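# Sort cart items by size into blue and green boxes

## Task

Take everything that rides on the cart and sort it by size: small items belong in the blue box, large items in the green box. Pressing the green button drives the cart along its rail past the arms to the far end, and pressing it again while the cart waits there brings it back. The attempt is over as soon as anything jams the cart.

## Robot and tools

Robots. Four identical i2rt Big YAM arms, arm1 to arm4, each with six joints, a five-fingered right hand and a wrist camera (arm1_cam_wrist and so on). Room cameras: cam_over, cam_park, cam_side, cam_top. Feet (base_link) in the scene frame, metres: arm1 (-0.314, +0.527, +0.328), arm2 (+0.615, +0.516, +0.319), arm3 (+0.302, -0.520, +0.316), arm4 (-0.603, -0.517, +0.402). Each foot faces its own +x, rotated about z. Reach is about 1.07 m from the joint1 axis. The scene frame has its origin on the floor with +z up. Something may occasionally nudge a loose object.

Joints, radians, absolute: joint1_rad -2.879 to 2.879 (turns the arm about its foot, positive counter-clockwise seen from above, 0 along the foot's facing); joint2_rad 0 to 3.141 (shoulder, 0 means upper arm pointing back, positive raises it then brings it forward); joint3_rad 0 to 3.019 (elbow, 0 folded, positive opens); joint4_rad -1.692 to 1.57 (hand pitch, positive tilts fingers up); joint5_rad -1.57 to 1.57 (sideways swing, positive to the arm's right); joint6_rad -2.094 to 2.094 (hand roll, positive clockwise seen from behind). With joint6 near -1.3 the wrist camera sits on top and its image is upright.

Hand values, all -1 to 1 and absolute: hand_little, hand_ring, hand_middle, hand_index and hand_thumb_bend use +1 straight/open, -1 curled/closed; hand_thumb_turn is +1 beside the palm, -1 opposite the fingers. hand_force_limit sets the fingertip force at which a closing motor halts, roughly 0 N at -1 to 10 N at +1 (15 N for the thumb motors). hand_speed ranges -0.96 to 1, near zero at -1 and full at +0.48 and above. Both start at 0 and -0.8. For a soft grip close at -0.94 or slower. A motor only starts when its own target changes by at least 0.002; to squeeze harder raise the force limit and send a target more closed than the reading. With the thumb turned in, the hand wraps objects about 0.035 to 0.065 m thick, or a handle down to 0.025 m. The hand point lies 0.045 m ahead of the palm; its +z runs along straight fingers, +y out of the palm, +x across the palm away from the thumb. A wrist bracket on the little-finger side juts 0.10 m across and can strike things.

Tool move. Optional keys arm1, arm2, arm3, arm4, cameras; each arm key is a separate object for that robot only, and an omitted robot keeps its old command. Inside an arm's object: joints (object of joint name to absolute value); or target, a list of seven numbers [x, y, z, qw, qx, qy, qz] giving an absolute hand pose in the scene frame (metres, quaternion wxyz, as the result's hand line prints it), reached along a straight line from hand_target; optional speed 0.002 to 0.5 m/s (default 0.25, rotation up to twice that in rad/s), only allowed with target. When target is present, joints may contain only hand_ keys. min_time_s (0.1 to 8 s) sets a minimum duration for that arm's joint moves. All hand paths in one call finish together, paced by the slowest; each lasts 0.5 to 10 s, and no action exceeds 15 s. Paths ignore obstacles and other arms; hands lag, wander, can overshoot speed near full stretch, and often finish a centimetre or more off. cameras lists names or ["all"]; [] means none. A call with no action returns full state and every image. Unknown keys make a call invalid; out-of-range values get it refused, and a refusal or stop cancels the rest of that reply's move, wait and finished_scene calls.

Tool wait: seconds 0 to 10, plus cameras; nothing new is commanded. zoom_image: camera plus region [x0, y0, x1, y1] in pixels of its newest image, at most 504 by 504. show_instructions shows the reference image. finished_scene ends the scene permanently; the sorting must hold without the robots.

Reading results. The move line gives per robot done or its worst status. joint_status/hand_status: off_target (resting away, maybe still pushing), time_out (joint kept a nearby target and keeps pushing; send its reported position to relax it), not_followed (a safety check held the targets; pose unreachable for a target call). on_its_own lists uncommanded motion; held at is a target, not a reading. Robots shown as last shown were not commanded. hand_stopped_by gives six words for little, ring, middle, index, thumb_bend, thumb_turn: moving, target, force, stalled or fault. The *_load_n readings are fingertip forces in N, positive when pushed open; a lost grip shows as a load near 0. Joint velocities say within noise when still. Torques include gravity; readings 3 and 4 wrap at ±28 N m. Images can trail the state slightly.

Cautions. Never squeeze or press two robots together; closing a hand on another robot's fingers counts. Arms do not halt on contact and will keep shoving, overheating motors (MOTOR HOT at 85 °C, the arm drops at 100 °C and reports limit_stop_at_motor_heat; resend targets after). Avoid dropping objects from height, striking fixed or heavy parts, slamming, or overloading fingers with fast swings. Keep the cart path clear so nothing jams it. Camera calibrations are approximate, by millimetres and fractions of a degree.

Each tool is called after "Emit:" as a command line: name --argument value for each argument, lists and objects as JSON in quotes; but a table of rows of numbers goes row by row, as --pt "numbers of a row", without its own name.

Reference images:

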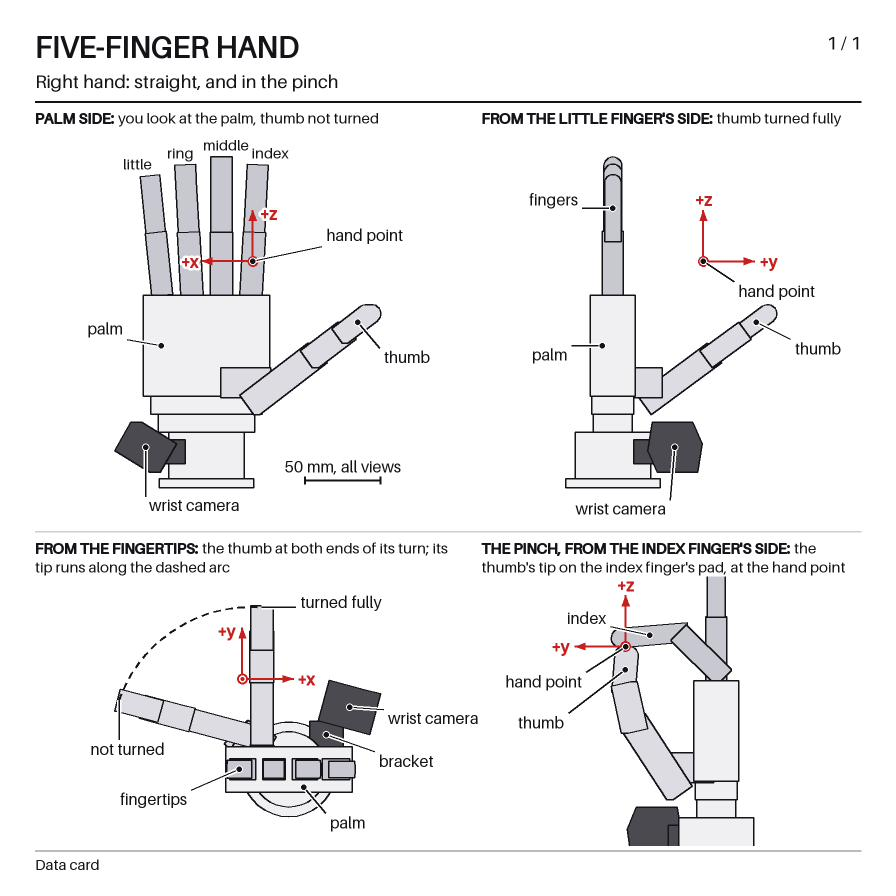

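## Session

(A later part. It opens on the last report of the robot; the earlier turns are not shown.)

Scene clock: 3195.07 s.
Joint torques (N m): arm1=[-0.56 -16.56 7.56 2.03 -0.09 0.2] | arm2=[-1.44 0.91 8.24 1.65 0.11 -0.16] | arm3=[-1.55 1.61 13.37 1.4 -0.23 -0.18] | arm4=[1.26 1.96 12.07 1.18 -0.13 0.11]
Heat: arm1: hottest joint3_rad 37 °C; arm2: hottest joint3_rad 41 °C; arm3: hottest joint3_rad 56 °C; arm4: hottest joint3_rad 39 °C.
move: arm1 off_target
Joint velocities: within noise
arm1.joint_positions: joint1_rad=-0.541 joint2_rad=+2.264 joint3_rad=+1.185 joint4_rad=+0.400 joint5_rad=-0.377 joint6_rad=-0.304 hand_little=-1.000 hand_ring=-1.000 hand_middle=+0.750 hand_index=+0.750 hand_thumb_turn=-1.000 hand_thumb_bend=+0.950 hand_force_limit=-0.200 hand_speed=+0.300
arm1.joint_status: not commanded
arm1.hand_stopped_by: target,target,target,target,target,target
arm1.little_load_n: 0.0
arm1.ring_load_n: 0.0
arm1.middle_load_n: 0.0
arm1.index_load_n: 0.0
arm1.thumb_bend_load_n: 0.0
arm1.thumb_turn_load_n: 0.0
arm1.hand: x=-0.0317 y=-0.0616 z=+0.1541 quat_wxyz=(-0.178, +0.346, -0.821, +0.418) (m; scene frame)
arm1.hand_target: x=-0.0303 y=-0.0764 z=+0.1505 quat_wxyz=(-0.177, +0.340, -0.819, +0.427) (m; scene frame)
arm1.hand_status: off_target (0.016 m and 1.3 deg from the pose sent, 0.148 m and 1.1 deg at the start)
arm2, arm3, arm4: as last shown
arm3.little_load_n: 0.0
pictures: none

Emit:
move --arm1 '{"target": [-0.062, -0.079, 0.077, 0.17671, -0.33945, 0.8195, -0.42661], "speed": 0.08}'

Emit:
move --arm1 '{"target": [-0.015, -0.079, 0.077, 0.17671, -0.33945, 0.8195, -0.42661], "speed": 0.0094, "joints": {"hand_speed": -0.83, "hand_force_limit": -0.2, "hand_index": -0.2, "hand_middle": -0.2, "hand_thumb_bend": 0}}' --cameras '["arm1_cam_wrist"]'

Scene clock: 3200.37 s.
Joint torques (N m): arm1=[-0.21 -16.91 6.34 1.95 -0.25 -0.02] | arm2=[-1.55 1.14 8.23 1.7 0.11 -0.18] | arm3=[-0.91 1.85 13.34 1.44 -0.2 -0.17] | arm4=[1.32 1.85 12.07 1.2 -0.14 0.11]
Heat: arm1: hottest joint3_rad 36 °C; arm2: hottest joint3_rad 41 °C; arm3: hottest joint3_rad 57 °C; arm4: hottest joint3_rad 39 °C.
move: arm1 off_target
Joint velocities: within noise
arm1.joint_positions: joint1_rad=-0.596 joint2_rad=+2.427 joint3_rad=+1.236 joint4_rad=+0.502 joint5_rad=-0.418 joint6_rad=-0.321 hand_little=-1.000 hand_ring=-1.000 hand_middle=+0.750 hand_index=+0.750 hand_thumb_turn=-1.000 hand_thumb_bend=+0.950 hand_force_limit=-0.200 hand_speed=+0.300
arm1.joint_status: not commanded
arm1.hand_stopped_by: target,target,target,target,target,target
arm1.little_load_n: 0.5
arm1.ring_load_n: 0.0
arm1.middle_load_n: 0.0
arm1.index_load_n: 0.0
arm1.thumb_bend_load_n: -0.5
arm1.thumb_turn_load_n: 0.5
arm1.hand: x=-0.0601 y=-0.0672 z=+0.0852 quat_wxyz=(-0.181, +0.338, -0.824, +0.418) (m; scene frame)
arm1.hand_target: x=-0.0623 y=-0.0784 z=+0.0773 quat_wxyz=(-0.176, +0.339, -0.820, +0.427) (m; scene frame)
arm1.hand_status: off_target (0.015 m and 1.2 deg from the pose sent, 0.085 m and 1.3 deg at the start)
arm2, arm3, arm4: as last shown
arm2.middle_load_n: 0.5
arm3.middle_load_n: 0.0
arm4.thumb_bend_load_n: -0.5
pictures: none

Scene clock: 3205.90 s.
Joint torques (N m): arm1=[0.15 -16.73 6.67 1.8 -0.01 0.18] | arm2=[-1.38 0.79 8.2 1.59 0.11 -0.15] | arm3=[-0.73 1.79 13.35 1.4 -0.26 -0.18] | arm4=[1.32 1.79 12.1 1.16 -0.14 0.12]
Heat: arm1: hottest joint3_rad 36 °C; arm2: hottest joint3_rad 41 °C; arm3: hottest joint3_rad 57 °C; arm4: hottest joint3_rad 39 °C.
move: arm1 off_target
Joint velocities: within noise
arm1.joint_positions: joint1_rad=-0.531 joint2_rad=+2.440 joint3_rad=+1.280 joint4_rad=+0.506 joint5_rad=-0.361 joint6_rad=-0.286 hand_little=-1.000 hand_ring=-1.000 hand_middle=+0.045 hand_index=+0.044 hand_thumb_turn=-1.000 hand_thumb_bend=+0.592 hand_force_limit=-0.200 hand_speed=-0.830
arm1.joint_status: hand_middle off_target (ended at +0.045, target -0.200); hand_index off_target (ended at +0.044, target -0.200); hand_thumb_bend off_target (ended at +0.592, target +0.000); the others done
arm1.hand_stopped_by: target,target,force,force,force,target
arm1.little_load_n: 0.0
arm1.ring_load_n: 0.0
arm1.middle_load_n: 6.0
arm1.index_load_n: 4.5
arm1.thumb_bend_load_n: 9.0
arm1.thumb_turn_load_n: -1.0
arm1.hand: x=-0.0214 y=-0.0747 z=+0.0886 quat_wxyz=(-0.175, +0.340, -0.819, +0.427) (m; scene frame)
arm1.hand_target: x=-0.0154 y=-0.0784 z=+0.0774 quat_wxyz=(-0.177, +0.339, -0.820, +0.427) (m; scene frame)
arm1.hand_status: off_target (0.014 m and 0.2 deg from the pose sent, 0.047 m and 1.2 deg at the start)
arm2, arm3, arm4: as last shown
arm2.middle_load_n: 0.0
arm2.thumb_turn_load_n: 0.5
arm3.middle_load_n: -0.5
arm4.thumb_bend_load_n: 0.0
pictures: arm1_cam_wrist
camera_calibration:
arm1_cam_wrist: T_world_to_cam=[[-0.554582, 0.224006, -0.801411, 0.0812277], [0.200628, 0.970669, 0.13248, 0.0623599], [0.807581, -0.0873145, -0.583258, 0.184687], [0, 0, 0, 1]] pos_world=[-0.116613, -0.0626004, 0.164555]

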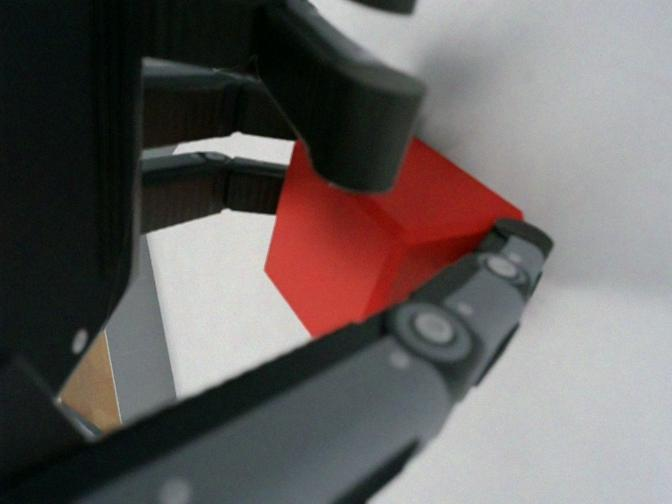

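Emit:
move --arm1 '{"target": [0.0, -0.075, 0.16, 0.17671, -0.33945, 0.8195, -0.42661], "speed": 0.08}'

Emit:
move --arm1 '{"target": [0.0, -0.05, 0.32, 0.17671, -0.33945, 0.8195, -0.42661], "speed": 0.2}' --cameras '["arm1_cam_wrist"]'

Scene clock: 3212.57 s.
Joint torques (N m): arm1=[0.67 -20.89 4.19 1.18 -0.06 0.26] | arm2=[-1.61 1.08 8.28 1.69 0.1 -0.15] | arm3=[-1.26 1.14 13.5 1.37 -0.2 -0.16] | arm4=[1.44 1.79 12.08 1.21 -0.13 0.11]
Heat: arm1: hottest joint3_rad 36 °C; arm2: hottest joint3_rad 41 °C; arm3: hottest joint3_rad 57 °C; arm4: hottest joint3_rad 39 °C.
move: arm1 done
Joint velocities: within noise
arm1.joint_positions: joint1_rad=-0.503 joint2_rad=+2.301 joint3_rad=+1.254 joint4_rad=+0.403 joint5_rad=-0.337 joint6_rad=-0.270 hand_little=-1.000 hand_ring=-1.000 hand_middle=+0.045 hand_index=+0.044 hand_thumb_turn=-1.000 hand_thumb_bend=+0.593 hand_force_limit=-0.200 hand_speed=-0.830
arm1.joint_status: not commanded
arm1.hand_stopped_by: target,target,force,force,force,target
arm1.little_load_n: 0.0
arm1.ring_load_n: 0.0
arm1.middle_load_n: 6.0
arm1.index_load_n: 4.0
arm1.thumb_bend_load_n: 9.0
arm1.thumb_turn_load_n: -1.5
arm1.hand: x=-0.0040 y=-0.0796 z=+0.1535 quat_wxyz=(-0.174, +0.341, -0.818, +0.429) (m; scene frame)
arm1.hand_target: x=+0.0000 y=-0.0752 z=+0.1599 quat_wxyz=(-0.177, +0.339, -0.819, +0.427) (m; scene frame)
arm1.hand_status: done (0.009 m and 0.5 deg from the pose sent, 0.074 m and 0.2 deg at the start)
arm2, arm3, arm4: as last shown
arm3.middle_load_n: 0.0
arm3.thumb_turn_load_n: 0.0
pictures: none

Scene clock: 3214.20 s.
Joint torques (N m): arm1=[-0.15 -17.96 5.94 1.32 -0.07 0.24] | arm2=[-1.44 1.14 8.24 1.72 0.12 -0.18] | arm3=[-1.9 1.73 13.3 1.31 -0.24 -0.17] | arm4=[1.38 1.73 12.08 1.28 -0.14 0.13]
Heat: arm1: hottest joint3_rad 36 °C; arm2: hottest joint3_rad 41 °C; arm3: hottest joint3_rad 57 °C; arm4: hottest joint3_rad 39 °C.
move: arm1 done
Joint velocities: within noise
arm1.joint_positions: joint1_rad=-0.484 joint2_rad=+1.917 joint3_rad=+1.162 joint4_rad=+0.124 joint5_rad=-0.321 joint6_rad=-0.258 hand_little=-1.000 hand_ring=-1.000 hand_middle=+0.045 hand_index=+0.044 hand_thumb_turn=-1.000 hand_thumb_bend=+0.593 hand_force_limit=-0.200 hand_speed=-0.830
arm1.joint_status: not commanded
arm1.hand_stopped_by: target,target,force,force,force,target
arm1.little_load_n: 0.0
arm1.ring_load_n: 0.0
arm1.middle_load_n: 6.0
arm1.index_load_n: 4.5
arm1.thumb_bend_load_n: 9.0
arm1.thumb_turn_load_n: -1.0
arm1.hand: x=-0.0027 y=-0.0583 z=+0.3213 quat_wxyz=(-0.174, +0.341, -0.816, +0.434) (m; scene frame)
arm1.hand_target: x=+0.0000 y=-0.0501 z=+0.3200 quat_wxyz=(-0.177, +0.340, -0.819, +0.427) (m; scene frame)
arm1.hand_status: done (0.009 m and 1.0 deg from the pose sent, 0.169 m and 0.5 deg at the start)
arm2, arm3, arm4: as last shown
arm2.thumb_turn_load_n: 0.0
arm3.thumb_turn_load_n: 0.5
pictures: arm1_cam_wrist
camera_calibration:
arm1_cam_wrist: T_world_to_cam=[[-0.552583, 0.211972, -0.806052, 0.2752], [0.200773, 0.972493, 0.118104, 0.0166361], [0.808914, -0.096571, -0.579942, 0.305165], [0, 0, 0, 1]] pos_world=[-0.0981217, -0.045043, 0.396839]

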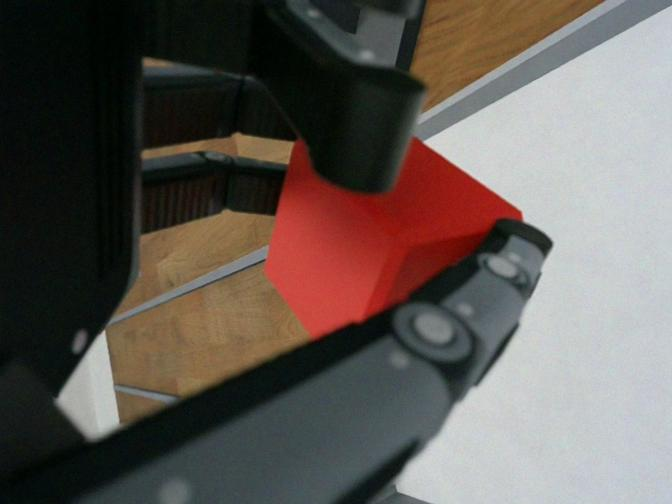

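Emit:
move --arm1 '{"joints": {"joint1_rad": 2.2, "joint2_rad": 0.969, "joint3_rad": 0.379, "joint4_rad": 0.074, "joint5_rad": 0, "joint6_rad": 0}, "min_time_s": 3.5}'

Emit:
move --arm1 '{"target": [-0.34, 1.0, 0.14, 0.5, -0.866, 0.015, -0.009], "speed": 0.25}' --cameras '["arm1_cam_wrist"]'

Emit:
move --arm1 '{"joints": {"hand_speed": -0.3, "hand_index": 0.5, "hand_middle": 0.5, "hand_thumb_bend": 0.9}}'

Emit:
move --arm1 '{"target": [-0.3, 0.93, 0.34, 0.5, -0.866, 0.015, -0.009], "speed": 0.35}' --cameras '["arm1_cam_wrist", "cam_top"]'

Emit:
move --arm1 '{"joints": {"joint1_rad": 1.2, "joint2_rad": 0.969, "joint3_rad": 0.6, "joint4_rad": -0.4}, "min_time_s": 2}' --cameras '["arm1_cam_wrist", "cam_top"]'

Emit:
zoom_image --camera "cam_top" --region '[262, 58, 328, 106]'

Emit:
zoom_image --camera "cam_top" --region '[350, 370, 420, 425]'

Scene clock: 3228.30 s.
Joint torques (N m): arm1=[0.67 -5.3 6.94 1.35 0.11 0.24] | arm2=[-1.2 1.14 8.16 1.65 0.12 -0.17] | arm3=[-0.73 1.14 13.5 1.29 -0.23 -0.17] | arm4=[1.14 1.55 12.08 1.16 -0.13 0.11]
Heat: arm1: hottest joint3_rad 35 °C; arm2: hottest joint3_rad 41 °C; arm3: hottest joint3_rad 57 °C; arm4: hottest joint3_rad 39 °C.
move: arm1 done
Joint velocities: within noise
arm1.joint_positions: joint1_rad=+2.192 joint2_rad=+0.981 joint3_rad=+0.392 joint4_rad=+0.083 joint5_rad=-0.003 joint6_rad=-0.011 hand_little=-1.000 hand_ring=-1.000 hand_middle=+0.045 hand_index=+0.044 hand_thumb_turn=-1.000 hand_thumb_bend=+0.593 hand_force_limit=-0.200 hand_speed=-0.830
arm1.joint_status: all done
arm1.hand_stopped_by: target,target,force,force,force,target
arm1.little_load_n: 0.0
arm1.ring_load_n: 0.0
arm1.middle_load_n: 6.0
arm1.index_load_n: 4.5
arm1.thumb_bend_load_n: 9.0
arm1.thumb_turn_load_n: -1.5
arm1.hand: x=-0.3106 y=+0.9169 z=+0.4212 quat_wxyz=(-0.513, +0.858, -0.031, +0.026) (m; scene frame)
arm1.hand_target: x=-0.3142 y=+0.9112 z=+0.4174 quat_wxyz=(-0.509, +0.860, -0.034, +0.023) (m; scene frame)
arm1.hand_status: not commanded
arm2, arm3, arm4: as last shown
arm2.thumb_turn_load_n: 0.5
arm3.thumb_turn_load_n: 0.0
pictures: none

Scene clock: 3230.40 s.
Joint torques (N m): arm1=[-0.09 -11.4 1.46 2.22 0.1 0.2] | arm2=[-1.32 1.26 8.28 1.63 0.11 -0.18] | arm3=[-2.08 1.61 13.44 1.32 -0.2 -0.11] | arm4=[1.49 1.79 12.07 1.22 -0.13 0.12]
Heat: arm1: hottest joint3_rad 35 °C; arm2: hottest joint3_rad 41 °C; arm3: hottest joint3_rad 57 °C; arm4: hottest joint3_rad 39 °C.
move: arm1 done
Joint velocities: within noise
arm1.joint_positions: joint1_rad=+2.273 joint2_rad=+2.262 joint3_rad=+0.568 joint4_rad=+1.145 joint5_rad=+0.025 joint6_rad=+0.013 hand_little=-1.000 hand_ring=-1.000 hand_middle=+0.045 hand_index=+0.044 hand_thumb_turn=-1.000 hand_thumb_bend=+0.593 hand_force_limit=-0.200 hand_speed=-0.830
arm1.joint_status: not commanded
arm1.hand_stopped_by: target,target,force,force,force,target
arm1.little_load_n: 0.0
arm1.ring_load_n: 0.0
arm1.middle_load_n: 6.0
arm1.index_load_n: 4.5
arm1.thumb_bend_load_n: 9.0
arm1.thumb_turn_load_n: -1.5
arm1.hand: x=-0.3360 y=+0.9962 z=+0.1427 quat_wxyz=(-0.495, +0.869, -0.013, +0.012) (m; scene frame)
arm1.hand_target: x=-0.3400 y=+0.9999 z=+0.1401 quat_wxyz=(-0.500, +0.866, -0.015, +0.009) (m; scene frame)
arm1.hand_status: done (0.006 m and 0.8 deg from the pose sent, 0.295 m and 3.2 deg at the start)
arm2, arm3, arm4: as last shown
arm2.thumb_turn_load_n: 0.0
arm3.thumb_turn_load_n: 0.5
pictures: arm1_cam_wrist
camera_calibration:
arm1_cam_wrist: T_world_to_cam=[[0.220242, -0.496277, -0.839764, 0.693552], [-0.848096, -0.522735, 0.0864949, 0.220873], [-0.481899, 0.69315, -0.536018, -0.653673], [0, 0, 0, 1]] pos_world=[-0.280432, 0.912745, 0.212935]

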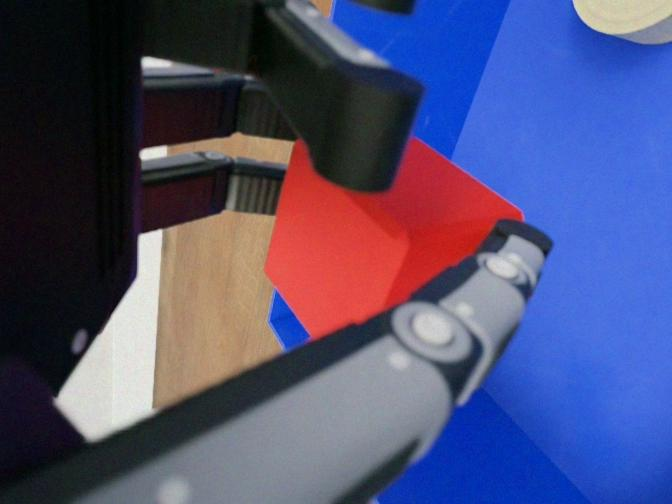

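Scene clock: 3231.20 s.
Joint torques (N m): arm1=[0.15 -11.4 1.4 2.32 0.14 0.18] | arm2=[-1.32 1.03 8.27 1.66 0.11 -0.16] | arm3=[-0.85 2.02 13.56 1.4 -0.24 -0.19] | arm4=[1.32 1.85 12.1 1.17 -0.13 0.12]
Heat: arm1: hottest joint3_rad 35 °C; arm2: hottest joint3_rad 41 °C; arm3: hottest joint3_rad 57 °C; arm4: hottest joint3_rad 39 °C.
move: arm1 done
Joint velocities: within noise
arm1.joint_positions: joint1_rad=+2.273 joint2_rad=+2.262 joint3_rad=+0.568 joint4_rad=+1.146 joint5_rad=+0.025 joint6_rad=+0.013 hand_little=-1.000 hand_ring=-1.000 hand_middle=+0.500 hand_index=+0.500 hand_thumb_turn=-1.000 hand_thumb_bend=+0.900 hand_force_limit=-0.200 hand_speed=-0.300
arm1.joint_status: all done
arm1.hand_stopped_by: target,target,target,target,target,target
arm1.little_load_n: 0.0
arm1.ring_load_n: 0.0
arm1.middle_load_n: 0.0
arm1.index_load_n: 0.0
arm1.thumb_bend_load_n: 0.0
arm1.thumb_turn_load_n: 0.0
arm1.hand: x=-0.3360 y=+0.9965 z=+0.1430 quat_wxyz=(-0.495, +0.868, -0.014, +0.012) (m; scene frame)
arm1.hand_target: x=-0.3400 y=+0.9999 z=+0.1401 quat_wxyz=(-0.500, +0.866, -0.015, +0.009) (m; scene frame)
arm1.hand_status: not commanded
arm2.joint_positions: joint1_rad=+0.894 joint2_rad=+0.641 joint3_rad=+1.340 joint4_rad=-1.210 joint5_rad=-0.103 joint6_rad=-1.117 hand_little=+1.000 hand_ring=+1.000 hand_middle=+0.550 hand_index=+0.550 hand_thumb_turn=-1.000 hand_thumb_bend=+0.600 hand_force_limit=-0.200 hand_speed=+0.000
arm2.joint_status: not commanded
arm2.hand_stopped_by: target,target,target,target,target,target
arm2.little_load_n: 0.0
arm2.ring_load_n: 0.0
arm2.middle_load_n: 0.0
arm2.index_load_n: 0.0
arm2.thumb_bend_load_n: -0.5
arm2.thumb_turn_load_n: 0.5
arm2.hand: x=+0.5862 y=+0.2482 z=+0.7927 quat_wxyz=(+0.231, +0.470, -0.726, +0.445) (m; scene frame)
arm2.hand_target: x=+0.5828 y=+0.2485 z=+0.7884 quat_wxyz=(+0.234, +0.473, -0.729, +0.437) (m; scene frame)
arm2.hand_status: not commanded
arm3.joint_positions: joint1_rad=-0.586 joint2_rad=+0.642 joint3_rad=+1.299 joint4_rad=-1.191 joint5_rad=-0.096 joint6_rad=-1.117 hand_little=+1.000 hand_ring=+1.000 hand_middle=+0.900 hand_index=+0.900 hand_thumb_turn=-1.000 hand_thumb_bend=+1.000 hand_force_limit=+0.000 hand_speed=+0.500
arm3.joint_status: not commanded
arm3.hand_stopped_by: target,target,target,target,target,target
arm3.little_load_n: 0.0
arm3.ring_load_n: 0.0
arm3.middle_load_n: 0.0
arm3.index_load_n: 0.0
arm3.thumb_bend_load_n: 0.0
arm3.thumb_turn_load_n: 0.0
arm3.hand: x=+0.2389 y=-0.2613 z=+0.7775 quat_wxyz=(-0.469, +0.642, +0.584, +0.166) (m; scene frame)
arm3.hand_target: x=+0.2435 y=-0.2649 z=+0.7976 quat_wxyz=(-0.481, +0.634, +0.579, +0.177) (m; scene frame)
arm3.hand_status: not commanded
arm4.joint_positions: joint1_rad=-0.310 joint2_rad=+0.600 joint3_rad=+1.370 joint4_rad=-1.257 joint5_rad=-0.097 joint6_rad=-1.259 hand_little=-1.000 hand_ring=-1.000 hand_middle=-1.000 hand_index=-1.000 hand_thumb_turn=+1.000 hand_thumb_bend=+1.000 hand_force_limit=-0.200 hand_speed=+0.400
arm4.joint_status: not commanded
arm4.hand_stopped_by: target,target,target,target,target,target
arm4.little_load_n: 0.0
arm4.ring_load_n: 0.5
arm4.middle_load_n: 0.5
arm4.index_load_n: 0.0
arm4.thumb_bend_load_n: 0.0
arm4.thumb_turn_load_n: 0.0
arm4.hand: x=-0.3682 y=-0.4560 z=+0.8975 quat_wxyz=(-0.213, +0.855, +0.053, +0.469) (m; scene frame)
arm4.hand_target: x=-0.3749 y=-0.4552 z=+0.9164 quat_wxyz=(-0.224, +0.846, +0.055, +0.481) (m; scene frame)
arm4.hand_status: not commanded
pictures: none

Scene clock: 3232.97 s.
Joint torques (N m): arm1=[-1.38 -7.47 7.64 1.54 -0.11 0.02] | arm2=[-1.26 0.97 8.25 1.73 0.12 -0.16] | arm3=[-1.38 1.55 13.42 1.33 -0.16 -0.19] | arm4=[1.08 1.9 12.05 1.16 -0.14 0.11]
Heat: arm1: hottest joint3_rad 35 °C; arm2: hottest joint3_rad 41 °C; arm3: hottest joint3_rad 57 °C; arm4: hottest joint3_rad 39 °C.
move: arm1 off_target
Joint velocities: within noise
arm1.joint_positions: joint1_rad=+2.136 joint2_rad=+1.337 joint3_rad=+0.309 joint4_rad=+0.457 joint5_rad=-0.101 joint6_rad=-0.046 hand_little=-1.000 hand_ring=-1.000 hand_middle=+0.500 hand_index=+0.500 hand_thumb_turn=-1.000 hand_thumb_bend=+0.900 hand_force_limit=-0.200 hand_speed=-0.300
arm1.joint_status: not commanded
arm1.hand_stopped_by: target,target,target,target,target,target
arm1.little_load_n: 0.0
arm1.ring_load_n: 0.0
arm1.middle_load_n: 0.0
arm1.index_load_n: 0.0
arm1.thumb_bend_load_n: 0.5
arm1.thumb_turn_load_n: 0.0
arm1.hand: x=-0.3053 y=+0.9164 z=+0.3266 quat_wxyz=(-0.487, +0.873, -0.018, +0.004) (m; scene frame)
arm1.hand_target: x=-0.3000 y=+0.9296 z=+0.3402 quat_wxyz=(-0.500, +0.866, -0.015, +0.009) (m; scene frame)
arm1.hand_status: off_target (0.020 m and 1.8 deg from the pose sent, 0.211 m and 0.7 deg at the start)
arm2, arm3, arm4: as last shown
arm2.thumb_bend_load_n: 0.0
arm2.thumb_turn_load_n: 0.0
arm3.little_load_n: -0.5
arm4.ring_load_n: 0.0
arm4.middle_load_n: 0.0
pictures: arm1_cam_wrist, cam_top
camera_calibration:
arm1_cam_wrist: T_world_to_cam=[[0.204998, -0.510562, -0.835047, 0.808468], [-0.845608, -0.522013, 0.111577, 0.181137], [-0.492872, 0.683249, -0.538746, -0.478419], [0, 0, 0, 1]] pos_world=[-0.248363, 0.834208, 0.397151]

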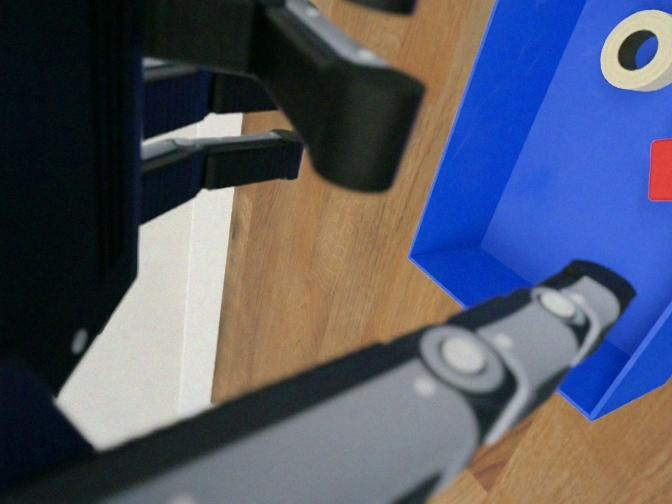

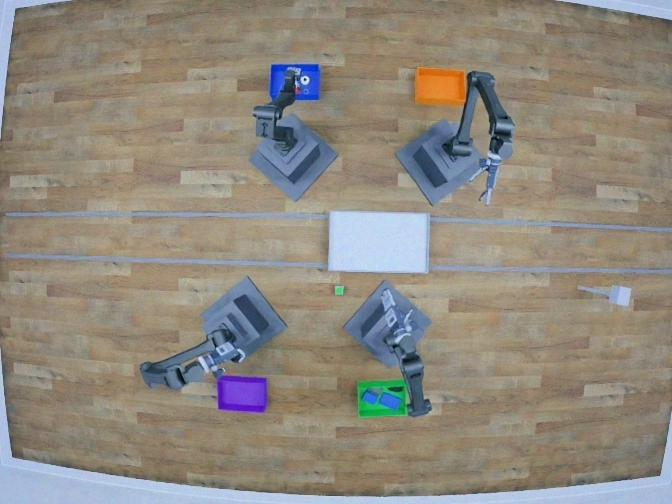

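Scene clock: 3235.57 s.
Joint torques (N m): arm1=[-0.85 -6.01 12.59 1.1 -0.13 0.03] | arm2=[-1.44 0.5 8.16 1.72 0.1 -0.19] | arm3=[0.26 2.14 13.33 1.17 -0.22 -0.18] | arm4=[1.2 1.79 12.16 1.21 -0.14 0.12]
Heat: arm1: hottest joint3_rad 35 °C; arm2: hottest joint3_rad 41 °C; arm3: hottest joint3_rad 57 °C; arm4: hottest joint3_rad 39 °C.
move: arm1 done
Joint velocities: within noise
arm1.joint_positions: joint1_rad=+1.207 joint2_rad=+0.978 joint3_rad=+0.545 joint4_rad=-0.390 joint5_rad=-0.102 joint6_rad=-0.046 hand_little=-1.000 hand_ring=-1.000 hand_middle=+0.500 hand_index=+0.500 hand_thumb_turn=-1.000 hand_thumb_bend=+0.900 hand_force_limit=-0.200 hand_speed=-0.300
arm1.joint_status: all done
arm1.hand_stopped_by: target,target,target,target,target,target
arm1.little_load_n: 0.0
arm1.ring_load_n: 0.0
arm1.middle_load_n: 0.0
arm1.index_load_n: 0.0
arm1.thumb_bend_load_n: 0.0
arm1.thumb_turn_load_n: 0.0
arm1.hand: x=-0.0317 y=+0.7328 z=+0.4192 quat_wxyz=(-0.341, +0.816, -0.441, +0.153) (m; scene frame)
arm1.hand_target: x=-0.0138 y=+0.7389 z=+0.4481 quat_wxyz=(-0.361, +0.808, -0.433, +0.169) (m; scene frame)
arm1.hand_status: not commanded
arm2, arm3, arm4: as last shown
arm3.little_load_n: 0.0
arm3.middle_load_n: -0.5
pictures: arm1_cam_wrist, cam_top
camera_calibration:
arm1_cam_wrist: T_world_to_cam=[[-0.462487, -0.554821, -0.691577, 0.687166], [-0.879587, 0.385201, 0.279188, -0.429855], [0.111497, 0.737423, -0.666165, -0.135274], [0, 0, 0, 1]] pos_world=[-0.0452065, 0.646589, 0.505124]

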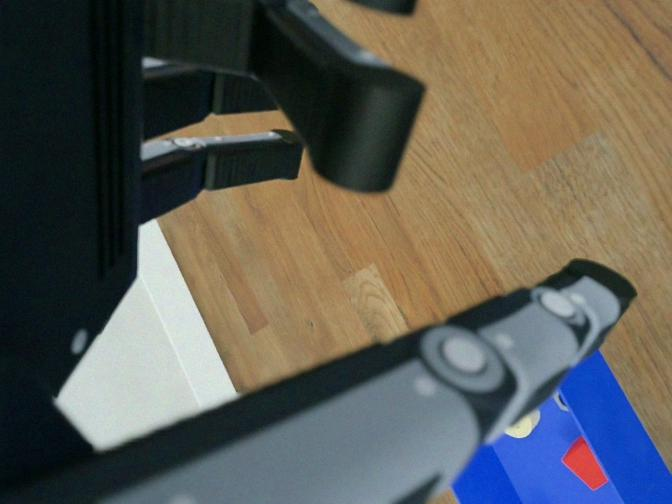

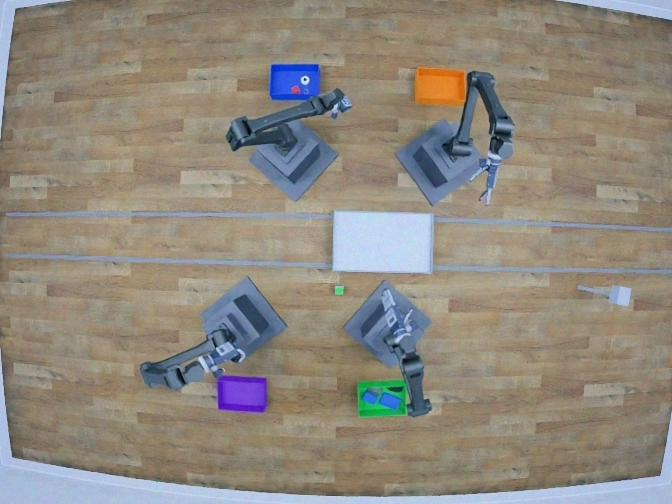

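Scaled by 7.636.

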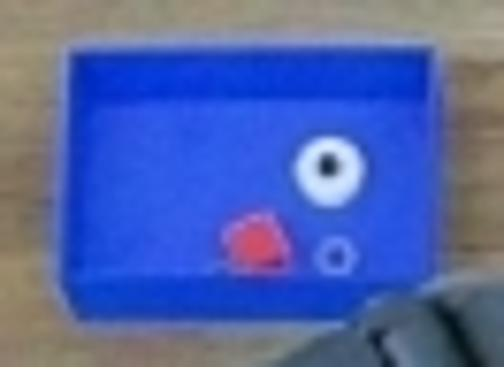

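Scaled by 7.200.

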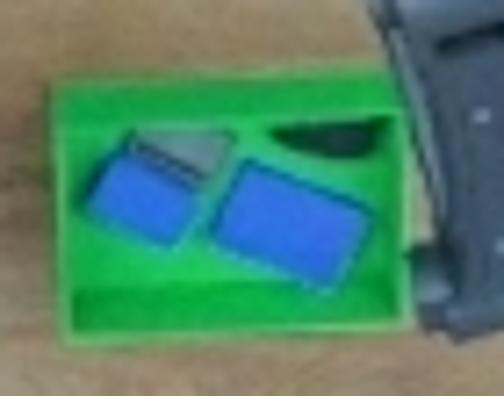

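Emit:
move --arm1 '{"joints": {"joint1_rad": 1.75, "joint2_rad": 0.969, "joint3_rad": 0.6, "joint4_rad": -0.1}, "min_time_s": 1.5}' --cameras '["arm1_cam_wrist"]'

Emit:
zoom_image --camera "arm1_cam_wrist" --region '[336, 100, 672, 504]'

Scene clock: 3244.33 s.
Joint torques (N m): arm1=[0.44 -5.77 12.72 2.32 -0.06 0.01] | arm2=[-1.67 0.91 8.21 1.69 0.11 -0.14] | arm3=[-1.32 1.67 13.44 1.57 -0.21 -0.19] | arm4=[1.44 1.85 12.04 1.18 -0.12 0.11]
Heat: arm1: hottest joint3_rad 36 °C; arm2: hottest joint3_rad 41 °C; arm3: hottest joint3_rad 57 °C; arm4: hottest joint3_rad 39 °C.
move: arm1 done
Joint velocities: within noise
arm1.joint_positions: joint1_rad=+1.743 joint2_rad=+0.978 joint3_rad=+0.545 joint4_rad=-0.118 joint5_rad=-0.103 joint6_rad=-0.046 hand_little=-1.000 hand_ring=-1.000 hand_middle=+0.500 hand_index=+0.500 hand_thumb_turn=-1.000 hand_thumb_bend=+0.900 hand_force_limit=-0.200 hand_speed=-0.300
arm1.joint_status: all done
arm1.hand_stopped_by: target,target,target,target,target,target
arm1.little_load_n: 0.0
arm1.ring_load_n: 0.0
arm1.middle_load_n: 0.0
arm1.index_load_n: 0.0
arm1.thumb_bend_load_n: 0.0
arm1.thumb_turn_load_n: 0.0
arm1.hand: x=-0.1480 y=+0.8980 z=+0.4655 quat_wxyz=(-0.486, +0.848, -0.187, +0.099) (m; scene frame)
arm1.hand_target: x=-0.1394 y=+0.9167 z=+0.5034 quat_wxyz=(-0.519, +0.829, -0.173, +0.111) (m; scene frame)
arm1.hand_status: not commanded
arm2, arm3, arm4: as last shown
arm3.ring_load_n: -0.5
arm3.middle_load_n: 0.0
pictures: arm1_cam_wrist
camera_calibration:
arm1_cam_wrist: T_world_to_cam=[[-0.00153474, -0.533436, -0.845839, 0.877863], [-0.981265, -0.162155, 0.104045, -0.0507258], [-0.192658, 0.830152, -0.523193, -0.408128], [0, 0, 0, 1]] pos_world=[-0.127057, 0.798866, 0.534279]

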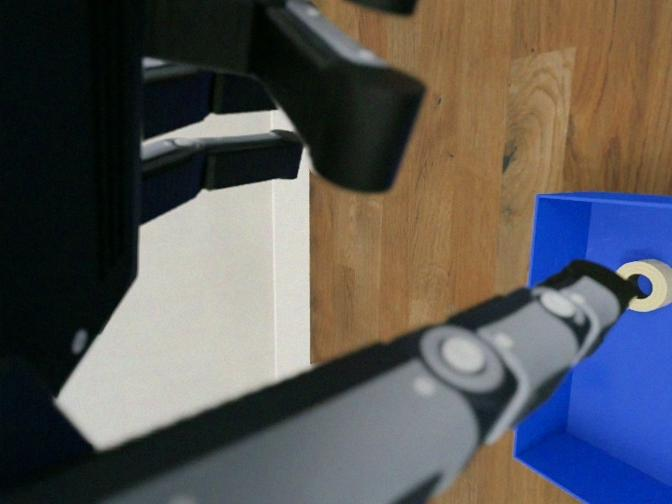

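Scaled by 1.248.

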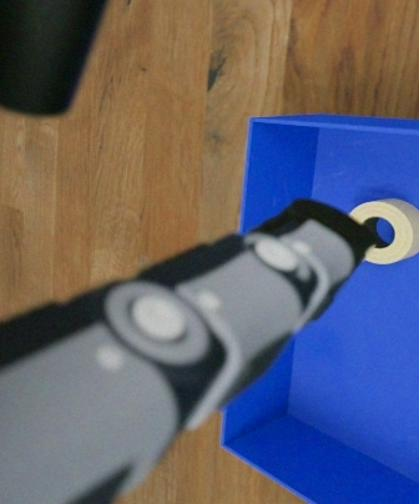

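Emit:
move --arm1 '{"joints": {"joint1_rad": 1.75, "joint2_rad": 0.9, "joint3_rad": 0.6, "joint4_rad": -0.75}, "min_time_s": 1.5}' --cameras '["arm1_cam_wrist"]'

Emit:
zoom_image --camera "arm1_cam_wrist" --region '[336, 100, 672, 504]'

Scene clock: 3250.97 s.
Joint torques (N m): arm1=[0.38 -4.95 12.19 0.75 -0.09 0.02] | arm2=[-1.55 1.14 8.21 1.66 0.12 -0.17] | arm3=[-1.2 1.26 13.27 1.32 -0.22 -0.22] | arm4=[1.44 1.79 12.1 1.24 -0.14 0.11]
Heat: arm1: hottest joint3_rad 37 °C; arm2: hottest joint3_rad 41 °C; arm3: hottest joint3_rad 57 °C; arm4: hottest joint3_rad 39 °C.
move: arm1 done
Joint velocities: within noise
arm1.joint_positions: joint1_rad=+1.743 joint2_rad=+0.912 joint3_rad=+0.545 joint4_rad=-0.740 joint5_rad=-0.103 joint6_rad=-0.046 hand_little=-1.000 hand_ring=-1.000 hand_middle=+0.500 hand_index=+0.500 hand_thumb_turn=-1.000 hand_thumb_bend=+0.900 hand_force_limit=-0.200 hand_speed=-0.300
arm1.joint_status: all done
arm1.hand_stopped_by: target,target,target,target,target,target
arm1.little_load_n: 0.0
arm1.ring_load_n: 0.0
arm1.middle_load_n: 0.0
arm1.index_load_n: 0.0
arm1.thumb_bend_load_n: 0.0
arm1.thumb_turn_load_n: 0.0
arm1.hand: x=-0.2208 y=+0.7761 z=+0.4027 quat_wxyz=(-0.241, +0.944, -0.224, +0.020) (m; scene frame)
arm1.hand_target: x=-0.2125 y=+0.7926 z=+0.4289 quat_wxyz=(-0.268, +0.939, -0.214, +0.028) (m; scene frame)
arm1.hand_status: not commanded
arm2, arm3, arm4: as last shown
arm2.index_load_n: -0.5
arm2.thumb_turn_load_n: 0.5
arm3.ring_load_n: 0.0
pictures: arm1_cam_wrist
camera_calibration:
arm1_cam_wrist: T_world_to_cam=[[-0.193987, -0.857403, -0.476686, 0.819881], [-0.903683, -0.032903, 0.426935, -0.348504], [-0.38174, 0.513593, -0.768438, -0.0511537], [0, 0, 0, 1]] pos_world=[-0.175418, 0.717774, 0.500306]

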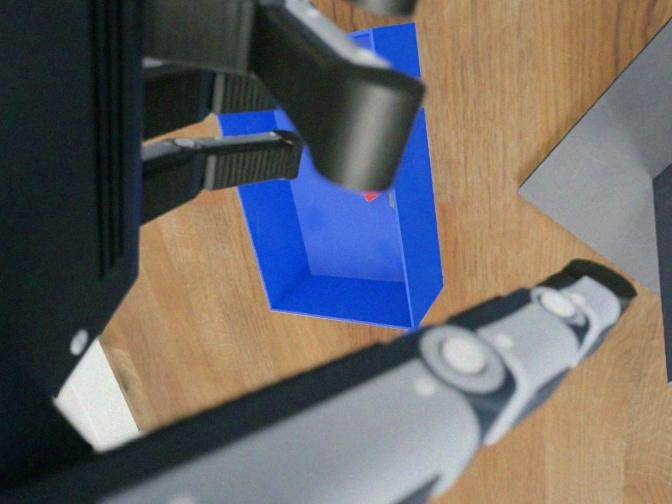

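Scaled by 1.248.

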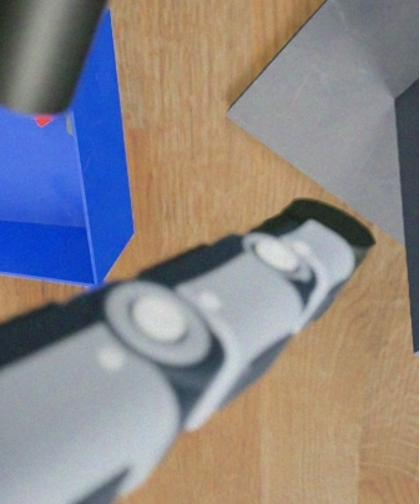

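Emit:
zoom_image --camera "arm1_cam_wrist" --region '[340, 150, 440, 250]'

Scaled by 5.040.

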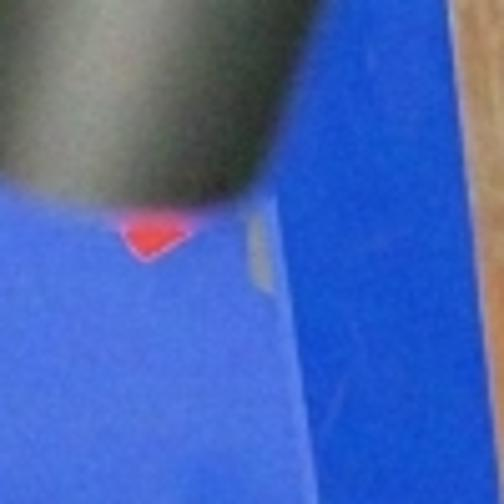

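Emit:
finished_scene

The scene is finished: the task was done.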